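# Pack razor parts into case and close lid

## Task

Seat the razor handle, the razor head and the blade packet each in its own place in the razor case, then push the lid down until it is completely closed and remains closed; at the end the case must lie flat on the table with neither arm touching the case or any of the parts.

## Robot and tools

Robot: two arms, left_arm and right_arm, each with six joints and a parallel gripper. Joint order on every arm, in commands and in results alike: waist, shoulder, elbow, wrist pitch, wrist yaw, wrist roll. Stated ranges in radians: waist -2.618 to 3.054, shoulder 0.000 to 3.142, elbow 0.000 to 3.142, wrist pitch -1.571 to 1.571, wrist yaw -1.571 to 1.571, wrist roll -2.094 to 2.094. A real end stop may sit up to 0.059 rad either side of these.

Frame: one scene frame in metres. Origin at table-top height, halfway between the nominal arm bases; +x points out over the table, +z up, and left_arm sits on the +y side (arm names do not match image left and right). Gripper fingers point along the gripper's +z and close along its y. end_effector_position is the spot between the pads, roughly 1 cm back from the tips; printed positions can be off, more so at long reach.

Row format (used by every moving tool): one flat list of 14 numbers covering both arms, always all 14 even if one arm stays still. Numbers 1-6 are left_arm joint offsets, 7 is left_arm opening, 8-13 are right_arm joint offsets, 14 is right_arm opening. Joint numbers are scaled values in [-1, 1]; 1.0 equals 1.202 rad for waist, 1.258 shoulder, 1.238 elbow, 2.073 wrist pitch, 2.022 for wrist yaw and for wrist roll. They are offsets added to the "Joint targets" line as it stood when the action or move began, never to the previous row, so repeating a value keeps moving further. Sending 0 for an arm's joints re-commands its current targets. Opening is absolute, not an offset: +1 fully open, -1 closed. A 0 in the opening slot is a real command, so resend the current value to leave a gripper alone.

execute_actions(actions, cameras): actions is a list of actions; each action is a table of up to 15 rows, one row per 1/30 s step; if shorter, its last row is held to fill 15 steps. An action asking any joint to go more than 0.059 rad outward past its stated range is rejected for both arms; if the first action fails that check, or any action is malformed, the whole call is rejected. An empty list just reports state and images. cameras: list of names (cam_left_wrist, cam_right_wrist); omitted, null or ["all"] gives all, [] gives none, an unknown name voids the call.

move(target, speed, blend, opening_speed, blocking, cameras): target is one 14-number row or a list of up to 15 rows that differ only in joint offsets; every row counts from the same Joint targets. All joints travel together, so the hand traces a curve; no obstacle avoidance. speed: rad/s of the joint with most to travel, 0.01 to 2, default 0.5, one value or one per target. blend: rad of corner rounding per target, default 0. opening_speed: how fast the opening changes per second on the -1..+1 scale, at least 0.2; without it the opening is sent at once. Paths take at least 0.5 s; beyond 10 s they stop short. blocking=false returns after about 0.5 s while the move continues; then call wait or stop before issuing new motion. The result adds a "move:" line: done, off_target (resting with a joint over 0.035 rad from target), moving, held or fault, possibly limits=held, plus each lagging arm's worst joint and gap.

wait(seconds 0 to 10, cameras): lets time pass holding the last commands; a running move continues. stop(): brakes a running move; needs room, more when fast. zoom_image(camera, region): region [x0, y0, x1, y1] in pixels of that camera's newest image, at most 504 by 504; images are 896x504. finished_scene(scene): the first call only asks you to check; a second call in a later reply really ends the scene.

Results: Joint positions and Joint velocities per arm in joint order (rad, rad/s) followed by finger pad gap (m; 0.094 fully open). Joint targets: the base for the next offsets. grip_measured: measured opening on the command scale; empty it can read up to 1.6 mm wide; squeezing a hard part it reads up to about 0.064 below the part's width. grip_effort_nm: gripper motor effort, negative closing, with offset and friction; not a pad force. Joint torques: total drive output, noisy and offset; joints 1-3 wrap at ±28 N m. "joint sent to its limit" means a joint hit its real end; "joint command not followed" means the clearance check altered targets. Camera calibration lines give K and T_world_to_cam; wrist camera images may lag while moving.

Motion notes: speeds are capped and each target is kept within a lead of the measured angle (0.202 waist, 0.258 shoulder, 0.238 elbow, 0.573 wrist pitch, 0.522 wrist yaw/roll), and targets putting the hand over 100 mm from where it is get scaled back, so big offsets may need several actions. Tiny turns may not start. To grip lightly, command just under the reading at first contact; 0.11 below it means full force (50-62 N per pad). Release by commanding well above grip_measured. If an arm is pushing or dragged, command its targets back past its positions to relieve it.

Avoid: dropping parts or releasing them while they move, fast impacts, slamming the lid, hard presses, arms striking each other, anything leaving the table. Parts may be nudged or tugged unexpectedly. Holding loads, stretching out or pushing on something unreachable heats motors: MOTOR HOT at 75 °C, a fault folding the arm at 90 °C, collapse at 100 °C. The simulation keeps running while you compose replies.

Each tool is called after "Emit:" as name(argument=value, ...), one argument or row to a line, values as JSON.

## Session

Emit:
execute_actions(
  actions=[],
)

Scene clock: 0.00 s.
left_arm: end_effector_position=(+0.3707, +0.0618, +0.1803) grip_measured=+1.000 grip_effort_nm=n/a end_effector_quat_wxyz=(+0.174, +0.293, +0.865, -0.368) | right_arm: end_effector_position=(+0.3970, -0.2237, +0.2055) grip_measured=+1.000 grip_effort_nm=n/a end_effector_quat_wxyz=(-0.305, +0.668, -0.612, -0.293)
Joint names: [waist, shoulder, elbow, wrist pitch, wrist yaw, wrist roll]
Joint positions: left_arm=[-0.115 1.821 1.376 -0.893 0.812 0.452 0.094] | right_arm=[0.011 1.905 1.74 -1.399 -0.874 -1.626 0.094]
Joint velocities: left_arm=[-0.012 0.012 -0.002 -0.081 -0.022 0.007 0] | right_arm=[-0.002 -0.007 -0.002 0.11 -0.022 -0.066 0]
Joint torques (N m): no reading
Motor temperatures (°C): left_arm=[26 30 29 26 24 24 24] | right_arm=[24 29 33 24 23 24 25]
Heat: left arm: 30 °C; right arm: 33 °C.
Joint targets: left_arm=[-0.114 1.808 1.388 -0.891 0.831 0.462] | right_arm=[0.011 1.884 1.758 -1.396 -0.899 -1.632]
Tool commands: left_gripper/opening=+1.0 right_gripper/opening=+1.0
camera_calibration:
cam_left_wrist: T_world_to_cam=[[-0.661447, -0.529847, 0.530802, 0.183237], [-0.70064, 0.689036, -0.18529, 0.285358], [-0.267566, -0.49446, -0.826993, 0.370434], [0, 0, 0, 1]] pos_world=[0.42025, 0.0836303, 0.261958]
cam_right_wrist: T_world_to_cam=[[0.997103, 0.0666997, 0.0365522, -0.387277], [0.0759045, -0.903215, -0.422423, -0.105849], [0.00483906, 0.423973, -0.905662, 0.369996], [0, 0, 0, 1]] pos_world=[0.392399, -0.226642, 0.304534]

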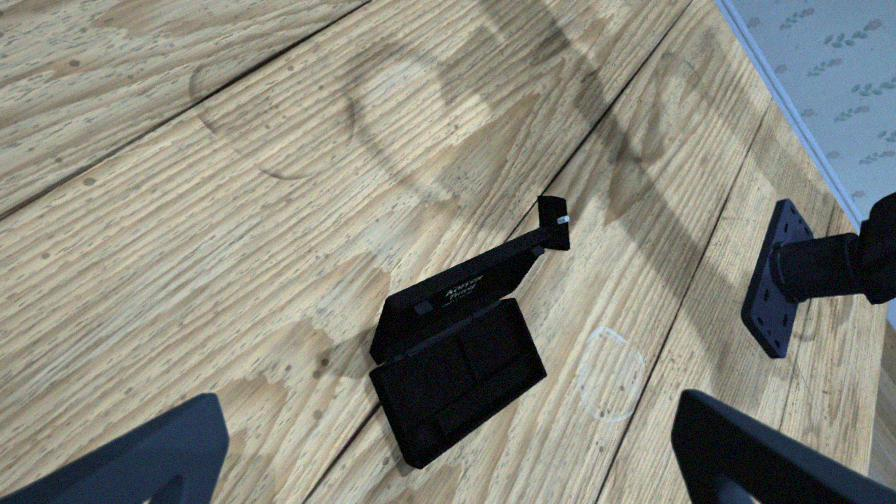

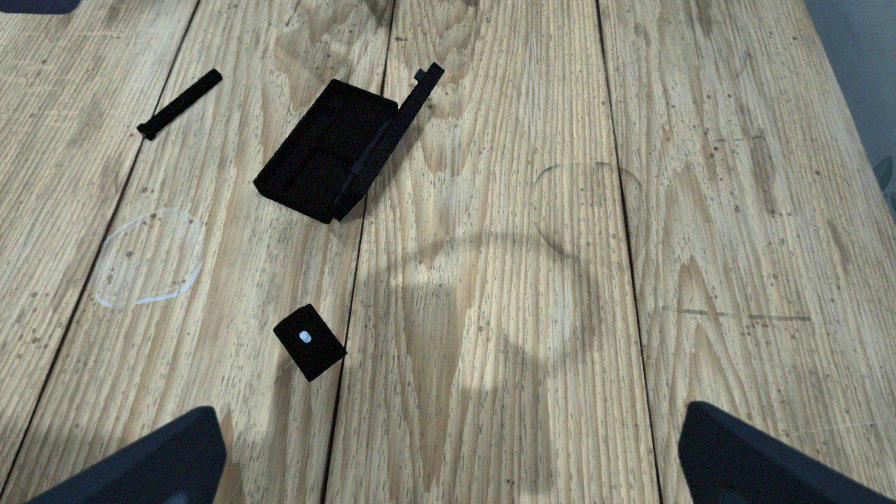

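Emit:
zoom_image(
  camera="cam_left_wrist",
  region=[350, 180, 602, 480],
)

Emit:
zoom_image(
  camera="cam_right_wrist",
  region=[120, 50, 460, 240],
)

Scaled by 1.680 from the camera's 896x504 image, which has a finer 1280x720 frame.

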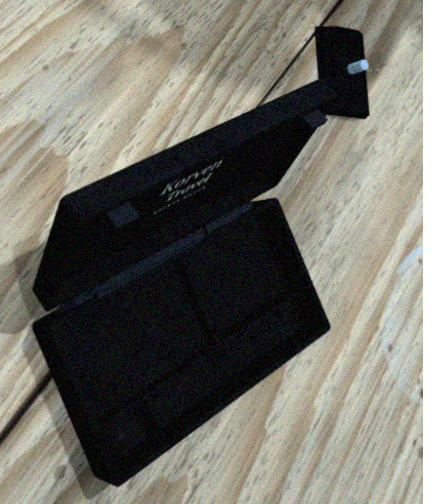

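Scaled by 1.482 from the camera's 896x504 image, which has a finer 1280x720 frame.

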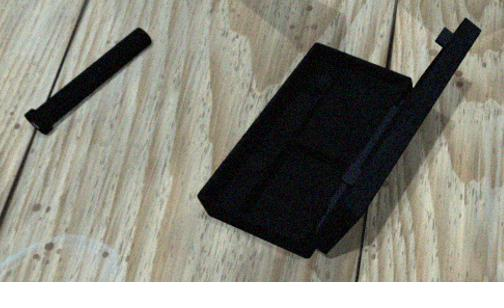

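Emit:
move(
  target=[0.4276,0,0.2356,-0.2665,-0.411,-0.2285,1,0,0,0,0,0,0,1],
  cameras=["cam_left_wrist"],
  speed=0.6,
)

Scene clock: 26.33 s.
left_arm: end_effector_position=(+0.3059, +0.3621, +0.1855) grip_measured=+1.000 grip_effort_nm=-0.007 end_effector_quat_wxyz=(-0.020, -0.207, +0.978, -0.007) | right_arm: end_effector_position=(+0.3970, -0.2237, +0.2055) grip_measured=+1.000 grip_effort_nm=0.007 end_effector_quat_wxyz=(-0.305, +0.668, -0.612, -0.293)
Joint names: [waist, shoulder, elbow, wrist pitch, wrist yaw, wrist roll]
Joint positions: left_arm=[0.411 1.821 1.639 -1.43 0.006 0.01 0.094] | right_arm=[0.011 1.905 1.74 -1.399 -0.874 -1.626 0.094]
Joint velocities: left_arm=[-0.007 -0.017 -0.007 -0.022 -0.066 -0.066 0] | right_arm=[0.017 0.007 -0.002 -0.007 0.007 -0.051 0]
Joint torques (N m): left_arm=[-0.43 -10.15 9.62 0 -0.15 -0.07] | right_arm=[0.05 -9.92 6.27 0.46 -0.74 -0.02]
Motor temperatures (°C): left_arm=[26 34 30 26 24 24 24] | right_arm=[24 35 34 24 24 24 25]
Heat: left arm: 34 °C; right arm: 35 °C.
Joint targets: left_arm=[0.400 1.808 1.680 -1.443 0.000 0.000] | right_arm=[0.011 1.884 1.758 -1.396 -0.899 -1.632]
move: off_target (left_arm); left_arm: the elbow is farthest, 0.041 rad from its target
camera_calibration:
cam_left_wrist: T_world_to_cam=[[0.374373, -0.926847, 0.0282831, 0.21685], [-0.817672, -0.315583, 0.481477, 0.309859], [-0.43733, -0.203378, -0.876002, 0.461534], [0, 0, 0, 1]] pos_world=[0.374022, 0.392639, 0.248982]
Images, in order (width x height): cam_left_wrist 896x504.

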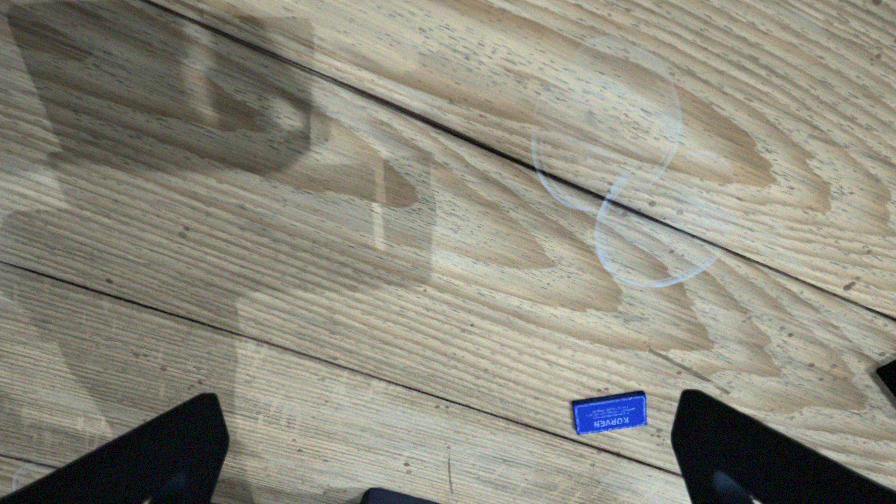

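Emit:
move(
  target=[0,0,0,0,0,0,1,0.95,0.1101,-0.0139,0.0516,0.4446,0.8318,1],
  speed=0.6,
)

Scene clock: 95.63 s.
left_arm: end_effector_position=(+0.3059, +0.3621, +0.1855) grip_measured=+1.000 grip_effort_nm=-0.012 end_effector_quat_wxyz=(-0.020, -0.207, +0.978, -0.007) | right_arm: end_effector_position=(+0.1838, -0.0228, +0.1034) grip_measured=+1.000 grip_effort_nm=0.002 end_effector_quat_wxyz=(-0.015, -0.543, +0.839, -0.008)
Joint names: [waist, shoulder, elbow, wrist pitch, wrist yaw, wrist roll]
Joint positions: left_arm=[0.411 1.821 1.639 -1.43 0.006 0.01 0.094] | right_arm=[1.162 2.014 1.74 -1.33 -0.004 0.032 0.094]
Joint velocities: left_arm=[-0.002 0.007 -0.002 -0.051 0.037 -0.022 0] | right_arm=[-0.007 -0.022 0.002 0.051 -0.007 -0.081 0]
Joint torques (N m): left_arm=[-0.57 -10.32 9.65 -0.01 -0.15 -0.04] | right_arm=[-0.24 -8.49 4.72 0.75 0.08 0.03]
Motor temperatures (°C): left_arm=[26 35 30 25 24 24 24] | right_arm=[24 37 33 24 24 24 25]
Heat: left arm: 35 °C; right arm: 37 °C.
Joint targets: left_arm=[0.400 1.808 1.680 -1.443 0.000 0.000] | right_arm=[1.153 2.022 1.741 -1.289 0.000 0.050]
move: off_target (left_arm, right_arm); left_arm: the elbow is farthest, 0.041 rad from its target; right_arm: the wrist pitch is farthest, 0.041 rad from its target
camera_calibration:
cam_left_wrist: T_world_to_cam=[[0.374373, -0.926847, 0.0282831, 0.21685], [-0.817672, -0.315583, 0.481477, 0.309859], [-0.43733, -0.203378, -0.876002, 0.461534], [0, 0, 0, 1]] pos_world=[0.374022, 0.392639, 0.248982]
cam_right_wrist: T_world_to_cam=[[0.9081, -0.418574, -0.0122403, -0.173979], [-0.368238, -0.812133, 0.452594, 0.0418504], [-0.199384, -0.406493, -0.891633, 0.210554], [0, 0, 0, 1]] pos_world=[0.215382, 0.0467537, 0.166666]

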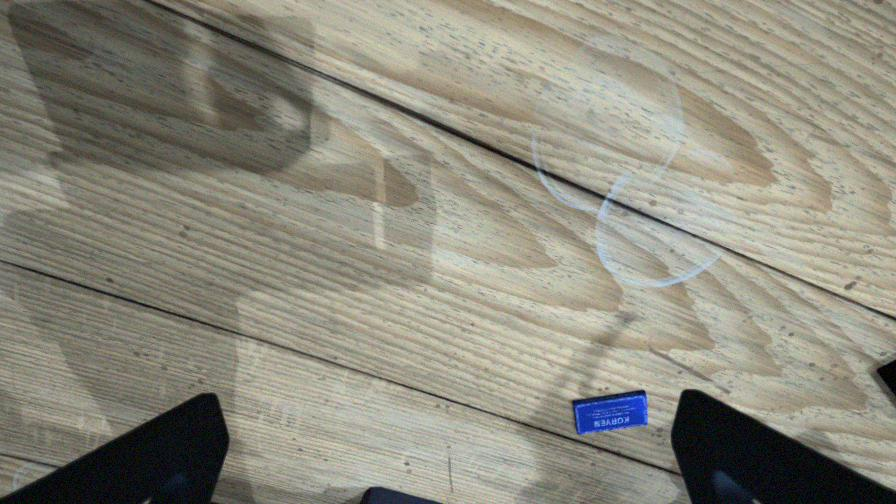

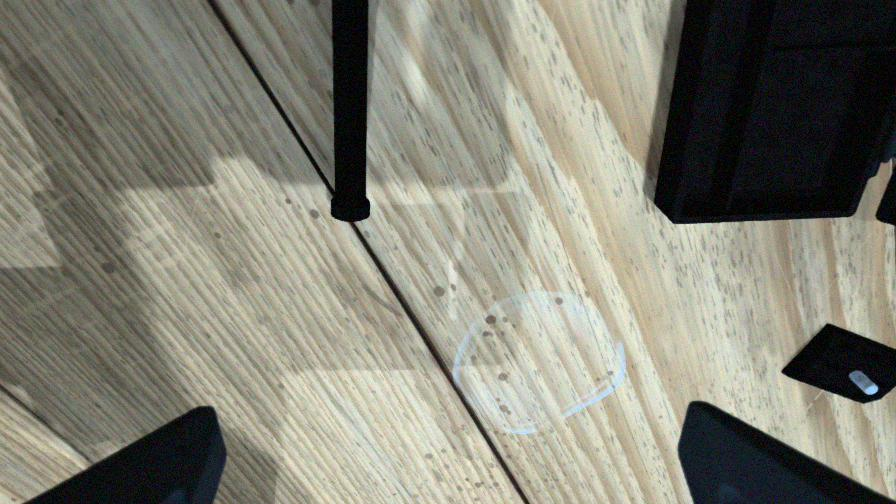

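Emit:
move(
  target=[0,0,0,0,0,0,1,0.0736,0.1526,0.078,0.0622,0,0.0742,0.2],
  cameras=["cam_right_wrist"],
  speed=0.4,
)

Scene clock: 121.27 s.
left_arm: end_effector_position=(+0.3059, +0.3621, +0.1855) grip_measured=+1.000 grip_effort_nm=-0.017 end_effector_quat_wxyz=(-0.020, -0.207, +0.978, -0.007) | right_arm: end_effector_position=(+0.1637, +0.0241, +0.0411) grip_measured=+0.202 grip_effort_nm=-0.115 end_effector_quat_wxyz=(-0.020, -0.516, +0.856, -0.012)
Joint names: [waist, shoulder, elbow, wrist pitch, wrist yaw, wrist roll]
Joint positions: left_arm=[0.411 1.821 1.639 -1.43 0.006 0.01 0.094] | right_arm=[1.248 2.211 1.794 -1.199 -0.009 0.182 0.056]
Joint velocities: left_arm=[-0.022 0.012 -0.002 -0.037 -0.022 -0.037 0] | right_arm=[-0.017 0.002 0.002 0.022 -0.037 -0.007 0.001]
Joint torques (N m): left_arm=[-0.49 -10.41 9.72 -0.02 -0.13 -0.05] | right_arm=[0.01 -10.28 8.68 0.72 0.04 0.1]
Motor temperatures (°C): left_arm=[26 35 30 25 24 24 24] | right_arm=[24 34 33 24 24 24 25]
Heat: left arm: 35 °C; right arm: 34 °C.
Joint targets: left_arm=[0.400 1.808 1.680 -1.443 0.000 0.000] | right_arm=[1.241 2.214 1.838 -1.160 0.000 0.200]
move: off_target (left_arm, right_arm); left_arm: the elbow is farthest, 0.041 rad from its target; right_arm: the elbow is farthest, 0.044 rad from its target
camera_calibration:
cam_right_wrist: T_world_to_cam=[[0.879196, -0.476366, -0.00943711, -0.130898], [-0.418103, -0.78086, 0.464164, 0.107714], [-0.228481, -0.404145, -0.885699, 0.174538], [0, 0, 0, 1]] pos_world=[0.199999, 0.0922921, 0.103356]
Images, in order (width x height): cam_right_wrist 896x504.

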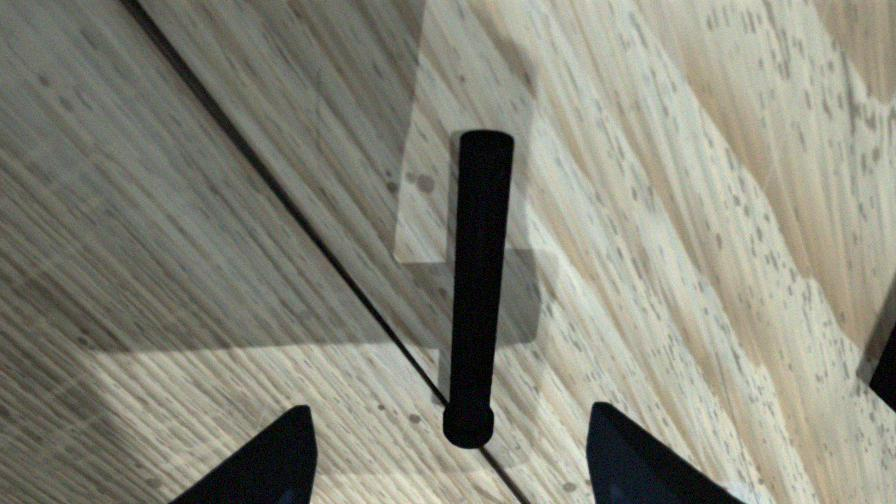

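Emit:
move(
  target=[0,0,0,0,0,0,1,-0.02,0.0366,-0.067,0.0555,0,0.008,-0.1],
  cameras=["cam_right_wrist"],
  speed=0.15,
)

Scene clock: 141.07 s.
left_arm: end_effector_position=(+0.3059, +0.3621, +0.1855) grip_measured=+1.000 grip_effort_nm=-0.012 end_effector_quat_wxyz=(-0.020, -0.207, +0.978, -0.007) | right_arm: end_effector_position=(+0.1747, +0.0357, +0.0164) grip_measured=-0.098 grip_effort_nm=-0.100 end_effector_quat_wxyz=(-0.006, -0.501, +0.865, +0.002)
Joint names: [waist, shoulder, elbow, wrist pitch, wrist yaw, wrist roll]
Joint positions: left_arm=[0.411 1.821 1.639 -1.43 0.006 0.01 0.094] | right_arm=[1.231 2.252 1.763 -1.089 -0.011 0.199 0.042]
Joint velocities: left_arm=[-0.007 0.007 -0.002 0.022 -0.022 -0.022 0] | right_arm=[0.017 -0.007 -0.007 -0.037 -0.095 -0.007 0]
Joint torques (N m): left_arm=[-0.46 -10.39 9.57 -0.01 -0.17 -0.04] | right_arm=[-0.53 -10.29 3.89 0.82 0.05 0.07]
Motor temperatures (°C): left_arm=[26 35 31 25 24 24 24] | right_arm=[24 34 34 24 24 24 25]
Heat: left arm: 35 °C; right arm: 34 °C.
Joint targets: left_arm=[0.400 1.808 1.680 -1.443 0.000 0.000] | right_arm=[1.217 2.260 1.755 -1.045 0.000 0.216]
move: off_target (left_arm, right_arm); left_arm: the elbow is farthest, 0.041 rad from its target; right_arm: the wrist pitch is farthest, 0.044 rad from its target
camera_calibration:
cam_right_wrist: T_world_to_cam=[[0.86276, -0.505289, -0.018111, -0.131187], [-0.449309, -0.782619, 0.430846, 0.13886], [-0.231876, -0.363579, -0.902244, 0.159222], [0, 0, 0, 1]] pos_world=[0.212493, 0.100277, 0.0814535]
Images, in order (width x height): cam_right_wrist 896x504.

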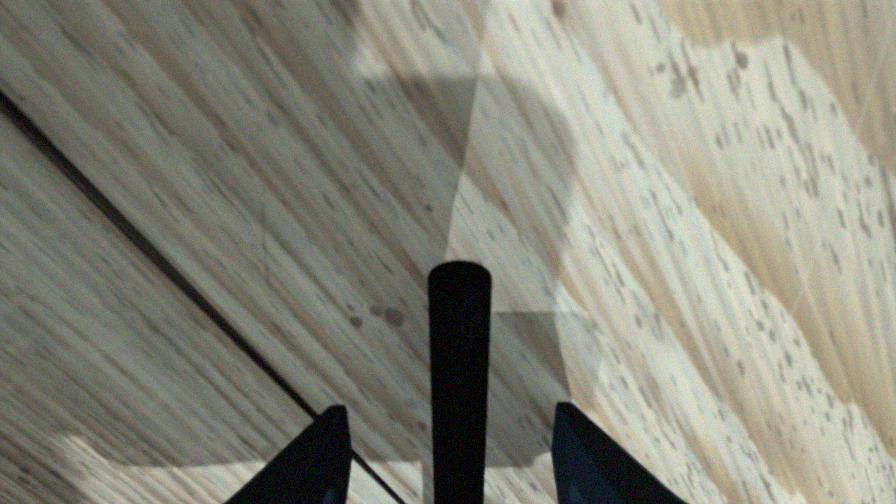

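Emit:
move(
  target=[0,0,0,0,0,0,1,0,0,0,0,0,0,-0.72],
  cameras=["cam_right_wrist"],
  opening_speed=0.35,
)

Emit:
move(
  target=[0,0,0,0,0,0,1,0,0,0,0,0,0,-0.93],
  cameras=["cam_right_wrist"],
  opening_speed=0.25,
)

Scene clock: 151.63 s.
left_arm: end_effector_position=(+0.3059, +0.3621, +0.1855) grip_measured=+1.000 grip_effort_nm=-0.012 end_effector_quat_wxyz=(-0.020, -0.207, +0.978, -0.007) | right_arm: end_effector_position=(+0.1748, +0.0361, +0.0164) grip_measured=-0.718 grip_effort_nm=-0.105 end_effector_quat_wxyz=(-0.005, -0.501, +0.865, +0.002)
Joint names: [waist, shoulder, elbow, wrist pitch, wrist yaw, wrist roll]
Joint positions: left_arm=[0.411 1.821 1.639 -1.43 0.006 0.01 0.094] | right_arm=[1.231 2.252 1.763 -1.087 -0.011 0.199 0.013]
Joint velocities: left_arm=[-0.012 0.002 -0.002 -0.022 0.051 0.022 0] | right_arm=[-0.017 -0.007 0.002 0.022 -0.007 -0.022 0.001]
Joint torques (N m): left_arm=[-0.44 -10.3 9.68 0.02 -0.14 -0.06] | right_arm=[-0.44 -10.24 3.9 0.81 0.05 0.07]
Motor temperatures (°C): left_arm=[26 35 31 25 24 24 24] | right_arm=[24 36 33 24 24 24 25]
Heat: left arm: 35 °C; right arm: 36 °C.
Joint targets: left_arm=[0.400 1.808 1.680 -1.443 0.000 0.000] | right_arm=[1.217 2.260 1.755 -1.045 0.000 0.216]
move: off_target (left_arm, right_arm); left_arm: the elbow is farthest, 0.041 rad from its target; right_arm: the wrist pitch is farthest, 0.042 rad from its target
camera_calibration:
cam_right_wrist: T_world_to_cam=[[0.862769, -0.505263, -0.0184286, -0.131105], [-0.449517, -0.783245, 0.429489, 0.13928], [-0.231439, -0.362266, -0.902884, 0.159266], [0, 0, 0, 1]] pos_world=[0.212582, 0.100544, 0.0815631]
Images, in order (width x height): cam_right_wrist 896x504.

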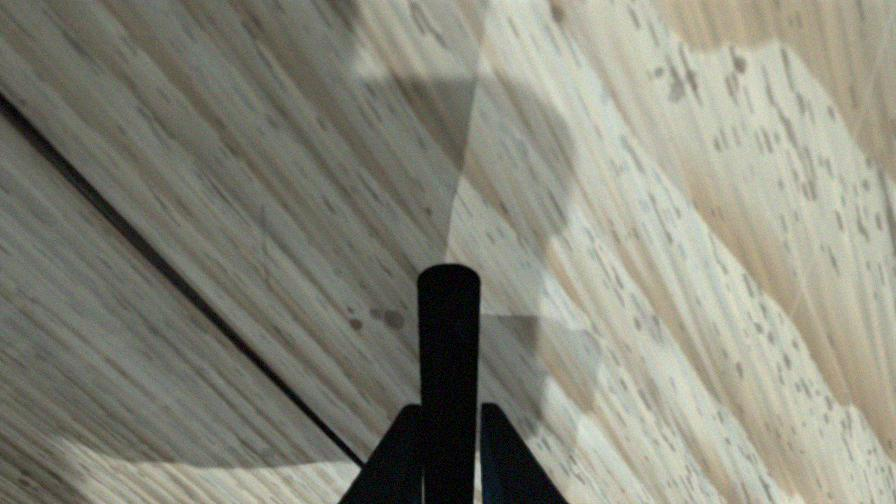

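Scene clock: 152.70 s.
left_arm: end_effector_position=(+0.3059, +0.3621, +0.1855) grip_measured=+1.000 grip_effort_nm=-0.022 end_effector_quat_wxyz=(-0.020, -0.207, +0.978, -0.007) | right_arm: end_effector_position=(+0.1748, +0.0361, +0.0164) grip_measured=-0.829 grip_effort_nm=-1.023 end_effector_quat_wxyz=(-0.005, -0.501, +0.865, +0.002)
Joint names: [waist, shoulder, elbow, wrist pitch, wrist yaw, wrist roll]
Joint positions: left_arm=[0.411 1.821 1.639 -1.43 0.006 0.01 0.094] | right_arm=[1.231 2.252 1.763 -1.087 -0.011 0.199 0.008]
Joint velocities: left_arm=[-0.017 0.017 0.007 -0.007 0.007 -0.037 0] | right_arm=[-0.017 -0.002 0.002 0.007 -0.081 0.022 -0.002]
Joint torques (N m): left_arm=[-0.57 -10.33 9.65 0 -0.14 -0.04] | right_arm=[-0.47 -10.21 3.9 0.82 0.06 0.08]
Motor temperatures (°C): left_arm=[26 35 31 25 24 24 24] | right_arm=[24 36 33 24 24 24 25]
Heat: left arm: 35 °C; right arm: 36 °C.
Joint targets: left_arm=[0.400 1.808 1.680 -1.443 0.000 0.000] | right_arm=[1.217 2.260 1.755 -1.045 0.000 0.216]
move: off_target (left_arm, right_arm); left_arm: the elbow is farthest, 0.041 rad from its target; right_arm: the wrist pitch is farthest, 0.042 rad from its target
camera_calibration:
cam_right_wrist: T_world_to_cam=[[0.862769, -0.505263, -0.0184286, -0.131105], [-0.449517, -0.783245, 0.429489, 0.13928], [-0.231439, -0.362266, -0.902884, 0.159266], [0, 0, 0, 1]] pos_world=[0.212582, 0.100544, 0.0815631]
Images, in order (width x height): cam_right_wrist 896x504.

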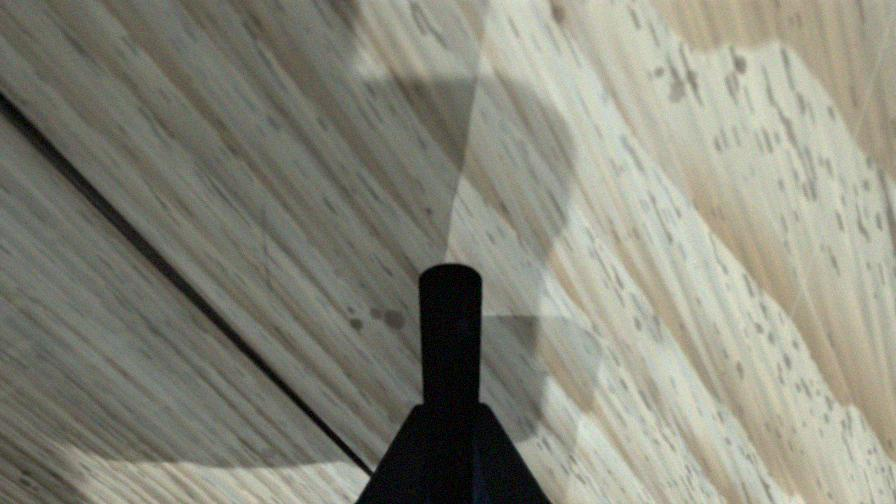

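Emit:
move(
  target=[
    [0,0,0,0,0,0,1,0,-0.0415,0.2515,-0.176,0,0,-0.93],
    [0,0,0,0,0,0,1,-0.1972,0.0925,0.483,-0.2364,0,-0.168,-0.93],
  ],
  cameras=["cam_right_wrist"],
  speed=0.4,
)

Scene clock: 171.33 s.
left_arm: end_effector_position=(+0.3059, +0.3621, +0.1855) grip_measured=+1.000 grip_effort_nm=-0.012 end_effector_quat_wxyz=(-0.020, -0.207, +0.978, -0.007) | right_arm: end_effector_position=(+0.2916, +0.0110, +0.1047) grip_measured=-0.830 grip_effort_nm=-1.028 end_effector_quat_wxyz=(+0.003, -0.521, +0.853, +0.000)
Joint names: [waist, shoulder, elbow, wrist pitch, wrist yaw, wrist roll]
Joint positions: left_arm=[0.411 1.821 1.639 -1.43 0.006 0.01 0.094] | right_arm=[0.973 2.364 2.308 -1.509 0.002 -0.105 0.008]
Joint velocities: left_arm=[-0.007 -0.007 -0.017 -0.095 0.022 0.022 0] | right_arm=[-0.012 -0.017 -0.012 -0.007 0.037 0.051 0.001]
Joint torques (N m): left_arm=[-0.51 -10.3 9.63 0.01 -0.17 -0.06] | right_arm=[0.24 -10.74 8.81 0.19 0.03 -0.13]
Motor temperatures (°C): left_arm=[26 35 31 25 24 24 24] | right_arm=[24 38 33 24 24 24 26]
Heat: left arm: 35 °C; right arm: 38 °C.
Joint targets: left_arm=[0.400 1.808 1.680 -1.443 0.000 0.000] | right_arm=[0.980 2.377 2.353 -1.535 0.000 -0.123]
move: off_target (left_arm, right_arm); left_arm: the elbow is farthest, 0.041 rad from its target; right_arm: the elbow is farthest, 0.045 rad from its target
camera_calibration:
cam_right_wrist: T_world_to_cam=[[0.885306, -0.464958, -0.00695289, -0.251143], [-0.419796, -0.805567, 0.41813, 0.127001], [-0.200014, -0.367254, -0.908361, 0.248448], [0, 0, 0, 1]] pos_world=[0.325346, 0.0767802, 0.170831]
Images, in order (width x height): cam_right_wrist 896x504.

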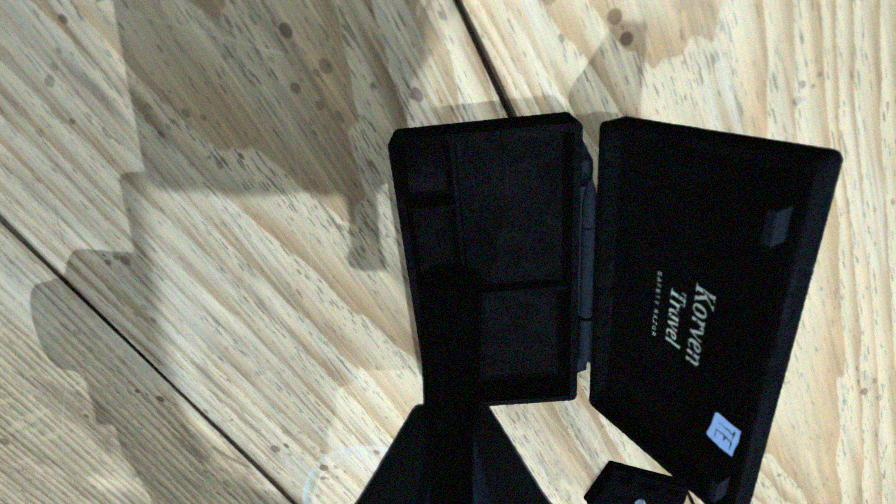

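Emit:
zoom_image(
  camera="cam_right_wrist",
  region=[370, 100, 620, 420],
)

Scaled by 1.575 from the camera's 896x504 image, which has a finer 1280x720 frame.

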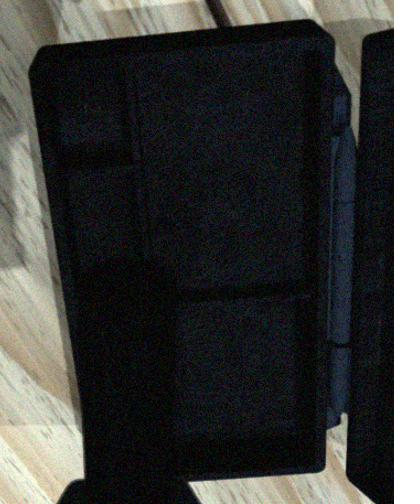

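Emit:
move(
  target=[0,0,0,0,0,0,1,0,-0.1208,-0.3716,0.164,0,-0.0277,-0.93],
  cameras=["cam_right_wrist"],
  speed=0.3,
)

Scene clock: 188.70 s.
left_arm: end_effector_position=(+0.3059, +0.3621, +0.1855) grip_measured=+1.000 grip_effort_nm=-0.017 end_effector_quat_wxyz=(-0.020, -0.207, +0.978, -0.007) | right_arm: end_effector_position=(+0.2767, -0.0118, +0.0342) grip_measured=-0.830 grip_effort_nm=-1.033 end_effector_quat_wxyz=(-0.024, -0.545, +0.838, -0.012)
Joint names: [waist, shoulder, elbow, wrist pitch, wrist yaw, wrist roll]
Joint positions: left_arm=[0.411 1.821 1.639 -1.43 0.006 0.01 0.094] | right_arm=[0.973 2.292 1.901 -1.235 0.002 -0.161 0.008]
Joint velocities: left_arm=[-0.017 -0.012 -0.012 -0.007 -0.022 0.022 0] | right_arm=[0.022 0.007 -0.002 -0.007 -0.037 -0.022 0]
Joint torques (N m): left_arm=[-0.47 -10.3 9.78 0.01 -0.16 -0.06] | right_arm=[0.24 -16.75 3.9 0.73 0.04 -0.11]
Motor temperatures (°C): left_arm=[26 35 31 25 24 24 24] | right_arm=[24 39 33 24 24 24 27]
Heat: left arm: 35 °C; right arm: 39 °C.
Joint targets: left_arm=[0.400 1.808 1.680 -1.443 0.000 0.000] | right_arm=[0.980 2.225 1.893 -1.195 0.000 -0.179]
move: off_target (left_arm, right_arm); left_arm: the elbow is farthest, 0.041 rad from its target; right_arm: the shoulder is farthest, 0.067 rad from its target
camera_calibration:
cam_right_wrist: T_world_to_cam=[[0.909891, -0.414551, -0.0157023, -0.254942], [-0.358952, -0.805704, 0.471163, 0.113162], [-0.207973, -0.42307, -0.881906, 0.17367], [0, 0, 0, 1]] pos_world=[0.308707, 0.0589628, 0.0958398]
Images, in order (width x height): cam_right_wrist 896x504.

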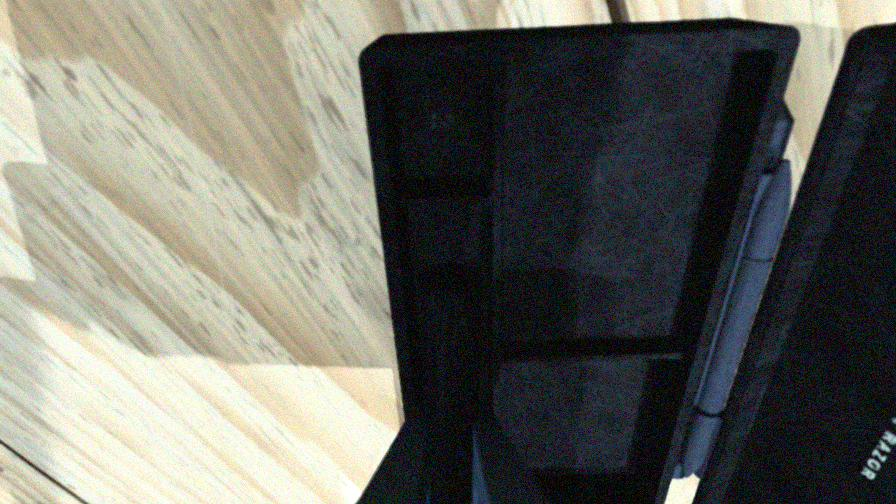

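Emit:
move(
  target=[0,0,0,0,0,0,1,0,-0.0159,-0.025,0.0241,0,0,-0.93],
  cameras=["cam_right_wrist"],
  speed=0.2,
)

Scene clock: 209.93 s.
left_arm: end_effector_position=(+0.3059, +0.3621, +0.1855) grip_measured=+1.000 grip_effort_nm=-0.012 end_effector_quat_wxyz=(-0.020, -0.207, +0.978, -0.007) | right_arm: end_effector_position=(+0.2794, -0.0076, +0.0359) grip_measured=-0.830 grip_effort_nm=-1.028 end_effector_quat_wxyz=(-0.006, -0.545, +0.838, -0.004)
Joint names: [waist, shoulder, elbow, wrist pitch, wrist yaw, wrist roll]
Joint positions: left_arm=[0.411 1.821 1.639 -1.43 0.006 0.01 0.094] | right_arm=[0.973 2.269 1.871 -1.187 0.002 -0.161 0.008]
Joint velocities: left_arm=[-0.002 0.002 0.007 0.007 -0.022 0.037 0] | right_arm=[0.022 -0.007 -0.012 -0.007 0.037 -0.037 0.002]
Joint torques (N m): left_arm=[-0.47 -10.35 9.69 0.01 -0.18 -0.06] | right_arm=[0.28 -16.32 3.86 0.82 0.04 -0.13]
Motor temperatures (°C): left_arm=[26 35 31 25 24 24 24] | right_arm=[24 43 32 24 24 24 27]
Heat: left arm: 35 °C; right arm: 43 °C.
Joint targets: left_arm=[0.400 1.808 1.680 -1.443 0.000 0.000] | right_arm=[0.980 2.205 1.862 -1.145 0.000 -0.179]
move: off_target (left_arm, right_arm); left_arm: the elbow is farthest, 0.041 rad from its target; right_arm: the shoulder is farthest, 0.064 rad from its target
camera_calibration:
cam_right_wrist: T_world_to_cam=[[0.910168, -0.414127, -0.00967517, -0.255961], [-0.368852, -0.820849, 0.436067, 0.12063], [-0.188529, -0.393325, -0.899862, 0.172947], [0, 0, 0, 1]] pos_world=[0.310068, 0.0610437, 0.10055]
Images, in order (width x height): cam_right_wrist 896x504.

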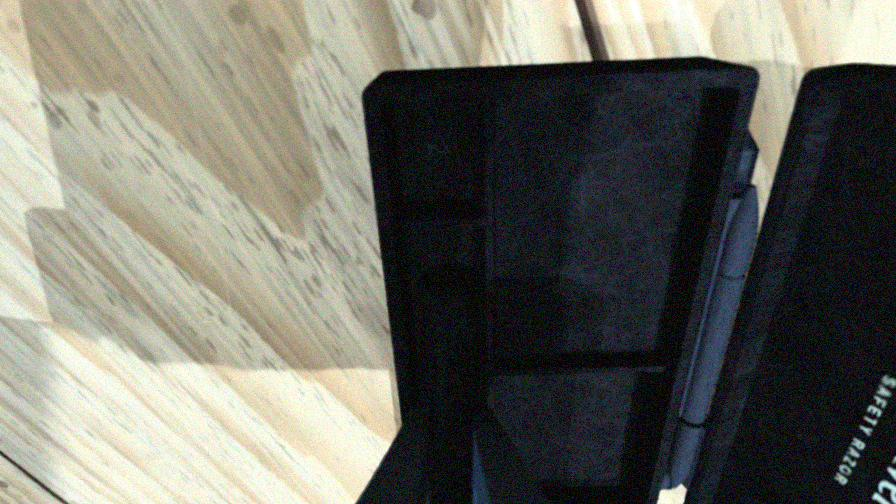

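Emit:
zoom_image(
  camera="cam_right_wrist",
  region=[350, 60, 550, 504],
)

Scaled by 1.135 from the camera's 896x504 image, which has a finer 1280x720 frame.

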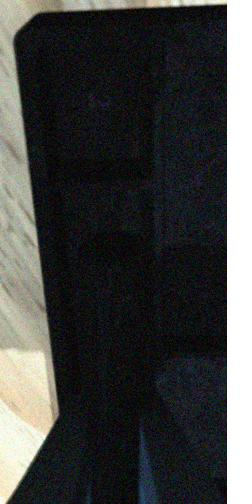

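Emit:
move(
  target=[0,0,0,0,0,0,1,0.0083,0.0628,0,0.006,0,0,-0.93],
  cameras=["cam_right_wrist"],
  speed=0.1,
)

Scene clock: 229.07 s.
left_arm: end_effector_position=(+0.3059, +0.3621, +0.1855) grip_measured=+1.000 grip_effort_nm=-0.017 end_effector_quat_wxyz=(-0.020, -0.207, +0.978, -0.007) | right_arm: end_effector_position=(+0.2800, -0.0043, +0.0359) grip_measured=-0.830 grip_effort_nm=-1.023 end_effector_quat_wxyz=(-0.001, -0.546, +0.837, -0.001)
Joint names: [waist, shoulder, elbow, wrist pitch, wrist yaw, wrist roll]
Joint positions: left_arm=[0.411 1.821 1.639 -1.43 0.006 0.01 0.094] | right_arm=[0.976 2.269 1.871 -1.175 0.002 -0.161 0.008]
Joint velocities: left_arm=[-0.012 0.007 -0.002 -0.022 -0.007 -0.037 0] | right_arm=[0.007 0.007 -0.007 0.022 -0.095 0.022 -0.001]
Joint torques (N m): left_arm=[-0.44 -10.28 9.61 0 -0.16 -0.05] | right_arm=[0.61 -10 3.88 0.84 0.04 -0.13]
Motor temperatures (°C): left_arm=[26 35 31 25 24 24 24] | right_arm=[24 50 32 24 24 24 28]
Heat: left arm: 35 °C; right arm: 50 °C.
Joint targets: left_arm=[0.400 1.808 1.680 -1.443 0.000 0.000] | right_arm=[0.990 2.284 1.862 -1.133 0.000 -0.179]
move: off_target (left_arm, right_arm); left_arm: the elbow is farthest, 0.041 rad from its target; right_arm: the wrist pitch is farthest, 0.042 rad from its target
camera_calibration:
cam_right_wrist: T_world_to_cam=[[0.911492, -0.411243, -0.00781712, -0.255519], [-0.36921, -0.826409, 0.425126, 0.124008], [-0.18129, -0.384613, -0.9051, 0.172516], [0, 0, 0, 1]] pos_world=[0.309964, 0.0637531, 0.101428]
Images, in order (width x height): cam_right_wrist 896x504.

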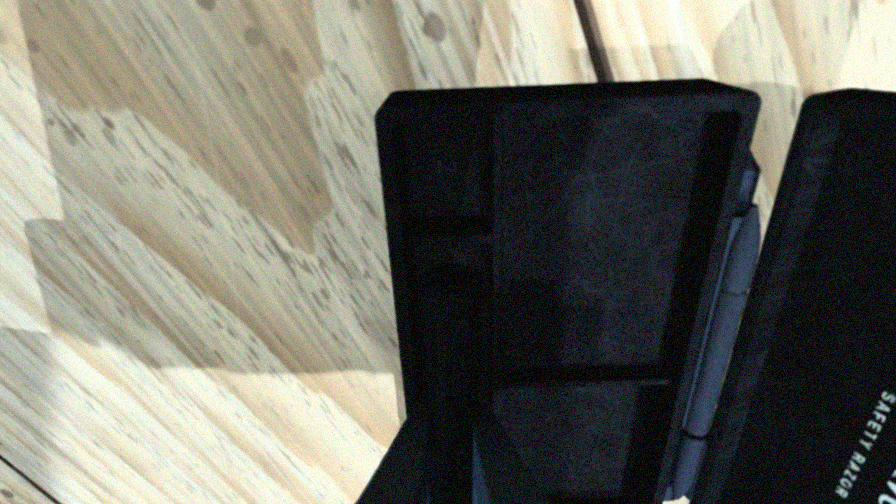

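Emit:
move(
  target=[0,0,0,0,0,0,1,0,0.0087,-0.0234,0.0174,0,0,-0.93],
  cameras=["cam_right_wrist"],
  speed=0.06,
)

Scene clock: 237.43 s.
left_arm: end_effector_position=(+0.3059, +0.3621, +0.1855) grip_measured=+1.000 grip_effort_nm=-0.017 end_effector_quat_wxyz=(-0.020, -0.207, +0.978, -0.007) | right_arm: end_effector_position=(+0.2799, -0.0042, +0.0280) grip_measured=-0.831 grip_effort_nm=-1.033 end_effector_quat_wxyz=(+0.000, -0.553, +0.833, -0.003)
Joint names: [waist, shoulder, elbow, wrist pitch, wrist yaw, wrist roll]
Joint positions: left_arm=[0.411 1.821 1.639 -1.43 0.006 0.01 0.094] | right_arm=[0.978 2.275 1.849 -1.147 0.005 -0.175 0.008]
Joint velocities: left_arm=[-0.007 0.012 0.007 -0.022 -0.051 -0.037 0] | right_arm=[0.012 -0.012 -0.002 0.007 0.022 -0.007 0]
Joint torques (N m): left_arm=[-0.53 -10.37 9.52 0 -0.13 -0.09] | right_arm=[0.59 -9.63 3.23 0.91 0 -0.12]
Motor temperatures (°C): left_arm=[26 35 31 25 24 24 24] | right_arm=[24 47 32 24 24 24 28]
Heat: left arm: 35 °C; right arm: 47 °C.
Joint targets: left_arm=[0.400 1.808 1.680 -1.443 0.000 0.000] | right_arm=[0.990 2.295 1.833 -1.097 0.000 -0.179]
move: off_target (left_arm, right_arm); left_arm: the elbow is farthest, 0.041 rad from its target; right_arm: the wrist pitch is farthest, 0.050 rad from its target
camera_calibration:
cam_right_wrist: T_world_to_cam=[[0.917712, -0.397218, -0.00482468, -0.257229], [-0.357564, -0.831267, 0.42561, 0.124134], [-0.17307, -0.388862, -0.904894, 0.163064], [0, 0, 0, 1]] pos_world=[0.308669, 0.0644217, 0.0934817]
Images, in order (width x height): cam_right_wrist 896x504.

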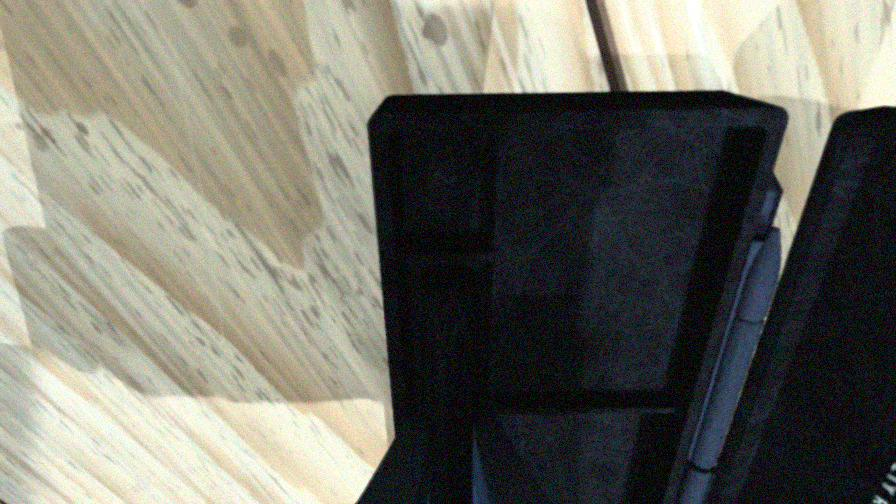

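Emit:
move(
  target=[0,0,0,0,0,0,1,0,0.004,-0.0117,0.01,0,0,-0.93],
  cameras=["cam_right_wrist"],
  speed=0.06,
)

Scene clock: 243.27 s.
left_arm: end_effector_position=(+0.3059, +0.3621, +0.1855) grip_measured=+1.000 grip_effort_nm=-0.012 end_effector_quat_wxyz=(-0.020, -0.207, +0.978, -0.007) | right_arm: end_effector_position=(+0.2798, -0.0044, +0.0272) grip_measured=-0.832 grip_effort_nm=-1.033 end_effector_quat_wxyz=(+0.000, -0.553, +0.833, -0.003)
Joint names: [waist, shoulder, elbow, wrist pitch, wrist yaw, wrist roll]
Joint positions: left_arm=[0.411 1.821 1.639 -1.43 0.006 0.01 0.094] | right_arm=[0.978 2.275 1.846 -1.144 0.005 -0.175 0.008]
Joint velocities: left_arm=[0.022 -0.002 0.012 0.022 0.081 0.007 0] | right_arm=[-0.017 -0.002 -0.002 0.007 -0.037 0.081 -0.001]
Joint torques (N m): left_arm=[-0.51 -10.32 9.68 0.01 -0.14 -0.02] | right_arm=[0.58 -9.21 2.35 1.09 0.01 -0.12]
Motor temperatures (°C): left_arm=[26 35 31 25 24 24 24] | right_arm=[24 45 32 24 24 24 28]
Heat: left arm: 35 °C; right arm: 45 °C.
Joint targets: left_arm=[0.400 1.808 1.680 -1.443 0.000 0.000] | right_arm=[0.990 2.300 1.818 -1.076 0.000 -0.179]
move: off_target (left_arm, right_arm); left_arm: the elbow is farthest, 0.041 rad from its target; right_arm: the wrist pitch is farthest, 0.068 rad from its target
camera_calibration:
cam_right_wrist: T_world_to_cam=[[0.917712, -0.397218, -0.00482468, -0.257209], [-0.357564, -0.831267, 0.42561, 0.124329], [-0.17307, -0.388862, -0.904894, 0.162315], [0, 0, 0, 1]] pos_world=[0.308591, 0.0643008, 0.0927213]
Images, in order (width x height): cam_right_wrist 896x504.

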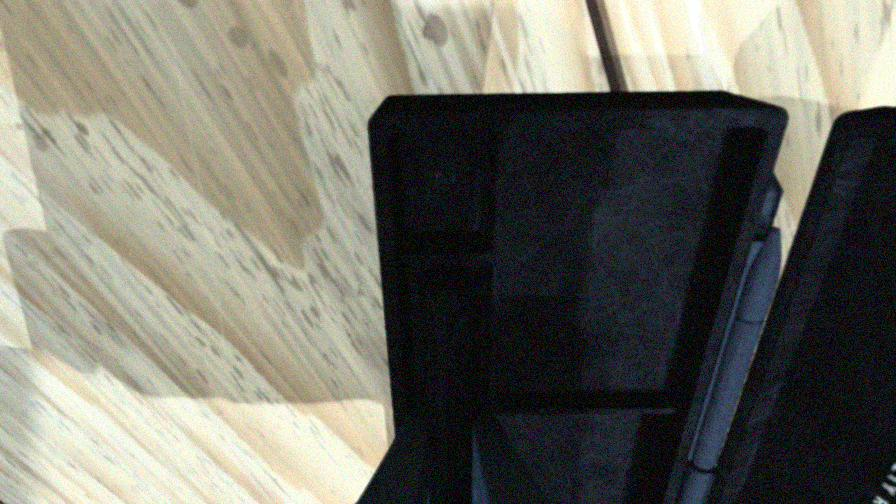

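Emit:
move(
  target=[0,0,0,0,0,0,1,0,0,0,0,0,0,-0.55],
  cameras=["cam_right_wrist"],
  opening_speed=0.25,
)

Scene clock: 248.23 s.
left_arm: end_effector_position=(+0.3059, +0.3621, +0.1855) grip_measured=+1.000 grip_effort_nm=-0.012 end_effector_quat_wxyz=(-0.020, -0.207, +0.978, -0.007) | right_arm: end_effector_position=(+0.2850, -0.0062, +0.0280) grip_measured=-0.554 grip_effort_nm=0.198 end_effector_quat_wxyz=(+0.008, -0.553, +0.833, -0.013)
Joint names: [waist, shoulder, elbow, wrist pitch, wrist yaw, wrist roll]
Joint positions: left_arm=[0.411 1.821 1.639 -1.43 0.006 0.01 0.094] | right_arm=[0.976 2.274 1.846 -1.139 0.031 -0.177 0.021]
Joint velocities: left_arm=[0.017 -0.007 0.012 0.022 -0.022 -0.022 0] | right_arm=[0.007 0.007 -0.007 -0.051 -0.051 -0.022 -0.001]
Joint torques (N m): left_arm=[-0.49 -10.39 9.65 -0.02 -0.14 -0.05] | right_arm=[0.55 -9.2 2.4 1.05 -0.29 -0.11]
Motor temperatures (°C): left_arm=[26 35 31 25 24 24 24] | right_arm=[24 43 32 24 24 24 28]
Heat: left arm: 35 °C; right arm: 43 °C.
Joint targets: left_arm=[0.400 1.808 1.680 -1.443 0.000 0.000] | right_arm=[0.990 2.300 1.818 -1.076 0.000 -0.179]
move: off_target (left_arm, right_arm); left_arm: the elbow is farthest, 0.041 rad from its target; right_arm: the wrist pitch is farthest, 0.063 rad from its target
camera_calibration:
cam_right_wrist: T_world_to_cam=[[0.917487, -0.397162, 0.0219045, -0.263347], [-0.368291, -0.82741, 0.423975, 0.127484], [-0.150263, -0.397059, -0.905409, 0.156624], [0, 0, 0, 1]] pos_world=[0.312104, 0.0630787, 0.0935269]
Images, in order (width x height): cam_right_wrist 896x504.

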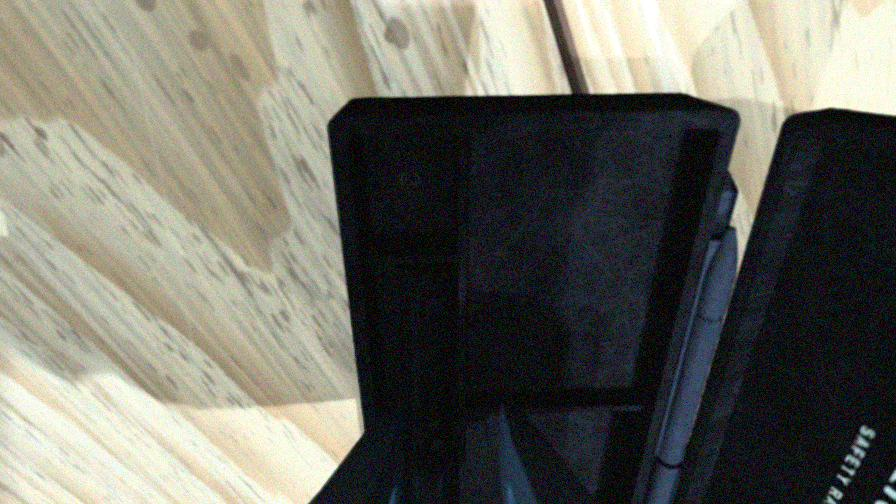

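Emit:
move(
  target=[0,0,0,0,0,0,1,0,-0.0636,0.268,-0.19,0,0,-0.55],
  cameras=["cam_right_wrist"],
  speed=0.15,
)

Emit:
zoom_image(
  camera="cam_right_wrist",
  region=[340, 90, 640, 420],
)

Scene clock: 260.00 s.
left_arm: end_effector_position=(+0.3059, +0.3621, +0.1855) grip_measured=+1.000 grip_effort_nm=-0.012 end_effector_quat_wxyz=(-0.020, -0.207, +0.978, -0.007) | right_arm: end_effector_position=(+0.2780, -0.0104, +0.0929) grip_measured=-0.552 grip_effort_nm=0.120 end_effector_quat_wxyz=(-0.017, -0.552, +0.834, -0.013)
Joint names: [waist, shoulder, elbow, wrist pitch, wrist yaw, wrist roll]
Joint positions: left_arm=[0.411 1.821 1.639 -1.43 0.006 0.01 0.094] | right_arm=[0.976 2.275 2.107 -1.445 0.011 -0.174 0.021]
Joint velocities: left_arm=[-0.017 0.002 0.002 -0.022 0.022 0.037 0] | right_arm=[0.017 -0.032 -0.002 0.037 0.007 0.007 -0.001]
Joint torques (N m): left_arm=[-0.58 -10.22 9.63 0.04 -0.16 -0.07] | right_arm=[0.58 -15.6 8.68 0.04 -0.11 -0.11]
Motor temperatures (°C): left_arm=[26 35 31 25 24 24 24] | right_arm=[24 41 32 24 24 24 27]
Heat: left arm: 35 °C; right arm: 41 °C.
Joint targets: left_arm=[0.400 1.808 1.680 -1.443 0.000 0.000] | right_arm=[0.990 2.220 2.150 -1.470 0.000 -0.179]
move: off_target (left_arm, right_arm); left_arm: the elbow is farthest, 0.041 rad from its target; right_arm: the shoulder is farthest, 0.055 rad from its target
camera_calibration:
cam_right_wrist: T_world_to_cam=[[0.916459, -0.400093, -0.00529104, -0.257257], [-0.352649, -0.81389, 0.461759, 0.0861178], [-0.189053, -0.421317, -0.88699, 0.221545], [0, 0, 0, 1]] pos_world=[0.308019, 0.0605046, 0.155381]
Images, in order (width x height): cam_right_wrist 896x504.

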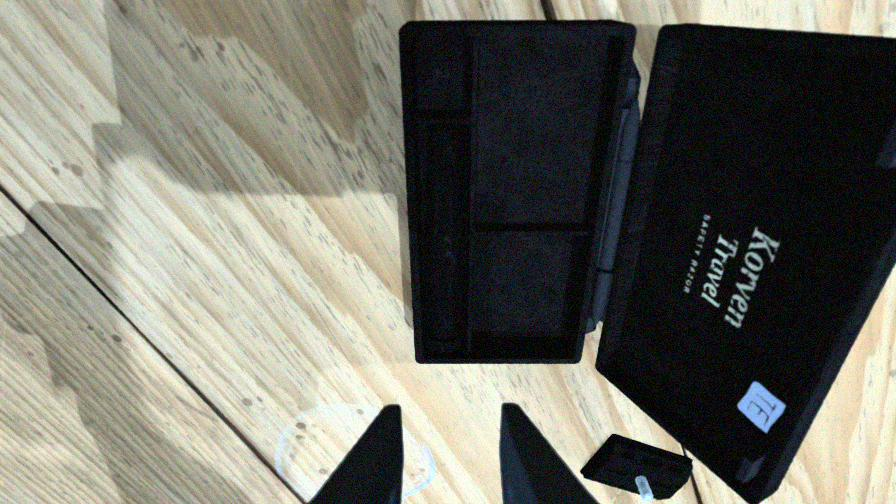

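Scaled by 1.527 from the camera's 896x504 image, which has a finer 1280x720 frame.

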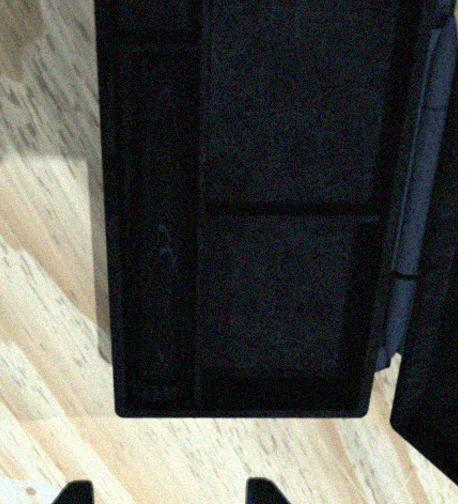

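Emit:
move(
  target=[
    [0,0,0,0,0,0,1,0,-0.203,-0.2369,0.007,0,0,0.1],
    [0,0,0,0,0,0,1,-0.2679,-0.203,-0.2369,0.007,0,0.824,0.1],
    [0,0,0,0,0,0,1,-0.2679,-0.2524,-0.5964,0.205,0,0.824,0.1],
  ],
  cameras=["cam_right_wrist"],
  speed=0.5,
)

Scene clock: 303.27 s.
left_arm: end_effector_position=(+0.3059, +0.3621, +0.1855) grip_measured=+1.000 grip_effort_nm=-0.017 end_effector_quat_wxyz=(-0.020, -0.207, +0.978, -0.007) | right_arm: end_effector_position=(+0.3111, -0.1489, +0.0457) grip_measured=+0.098 grip_effort_nm=0.120 end_effector_quat_wxyz=(-0.011, +0.381, +0.924, -0.017)
Joint names: [waist, shoulder, elbow, wrist pitch, wrist yaw, wrist roll]
Joint positions: left_arm=[0.411 1.821 1.639 -1.43 0.006 0.01 0.094] | right_arm=[0.669 1.953 1.42 -1.078 -0.003 1.469 0.052]
Joint velocities: left_arm=[-0.007 -0.002 -0.007 -0.037 0.007 -0.037 0] | right_arm=[-0.002 -0.007 -0.002 0.022 -0.022 -0.022 0]
Joint torques (N m): left_arm=[-0.58 -10.28 9.68 0.02 -0.15 -0.07] | right_arm=[-0.46 -12.56 3.88 0.66 -0.07 0.1]
Motor temperatures (°C): left_arm=[26 35 31 25 24 24 24] | right_arm=[24 49 33 24 24 24 26]
Heat: left arm: 35 °C; right arm: 49 °C.
Joint targets: left_arm=[0.400 1.808 1.680 -1.443 0.000 0.000] | right_arm=[0.668 1.902 1.412 -1.045 0.000 1.487]
move: off_target (left_arm, right_arm); left_arm: the elbow is farthest, 0.041 rad from its target; right_arm: the shoulder is farthest, 0.050 rad from its target
camera_calibration:
cam_right_wrist: T_world_to_cam=[[-0.710311, -0.703211, 0.0308554, 0.116035], [-0.626144, 0.651276, 0.428699, 0.311695], [-0.321562, 0.28519, -0.90292, 0.274685], [0, 0, 0, 1]] pos_world=[0.365915, -0.199739, 0.110815]
Images, in order (width x height): cam_right_wrist 896x504.

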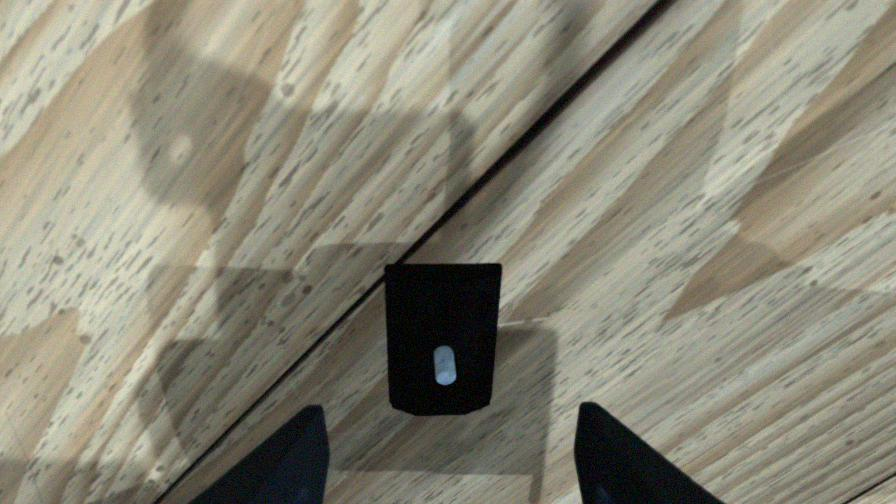

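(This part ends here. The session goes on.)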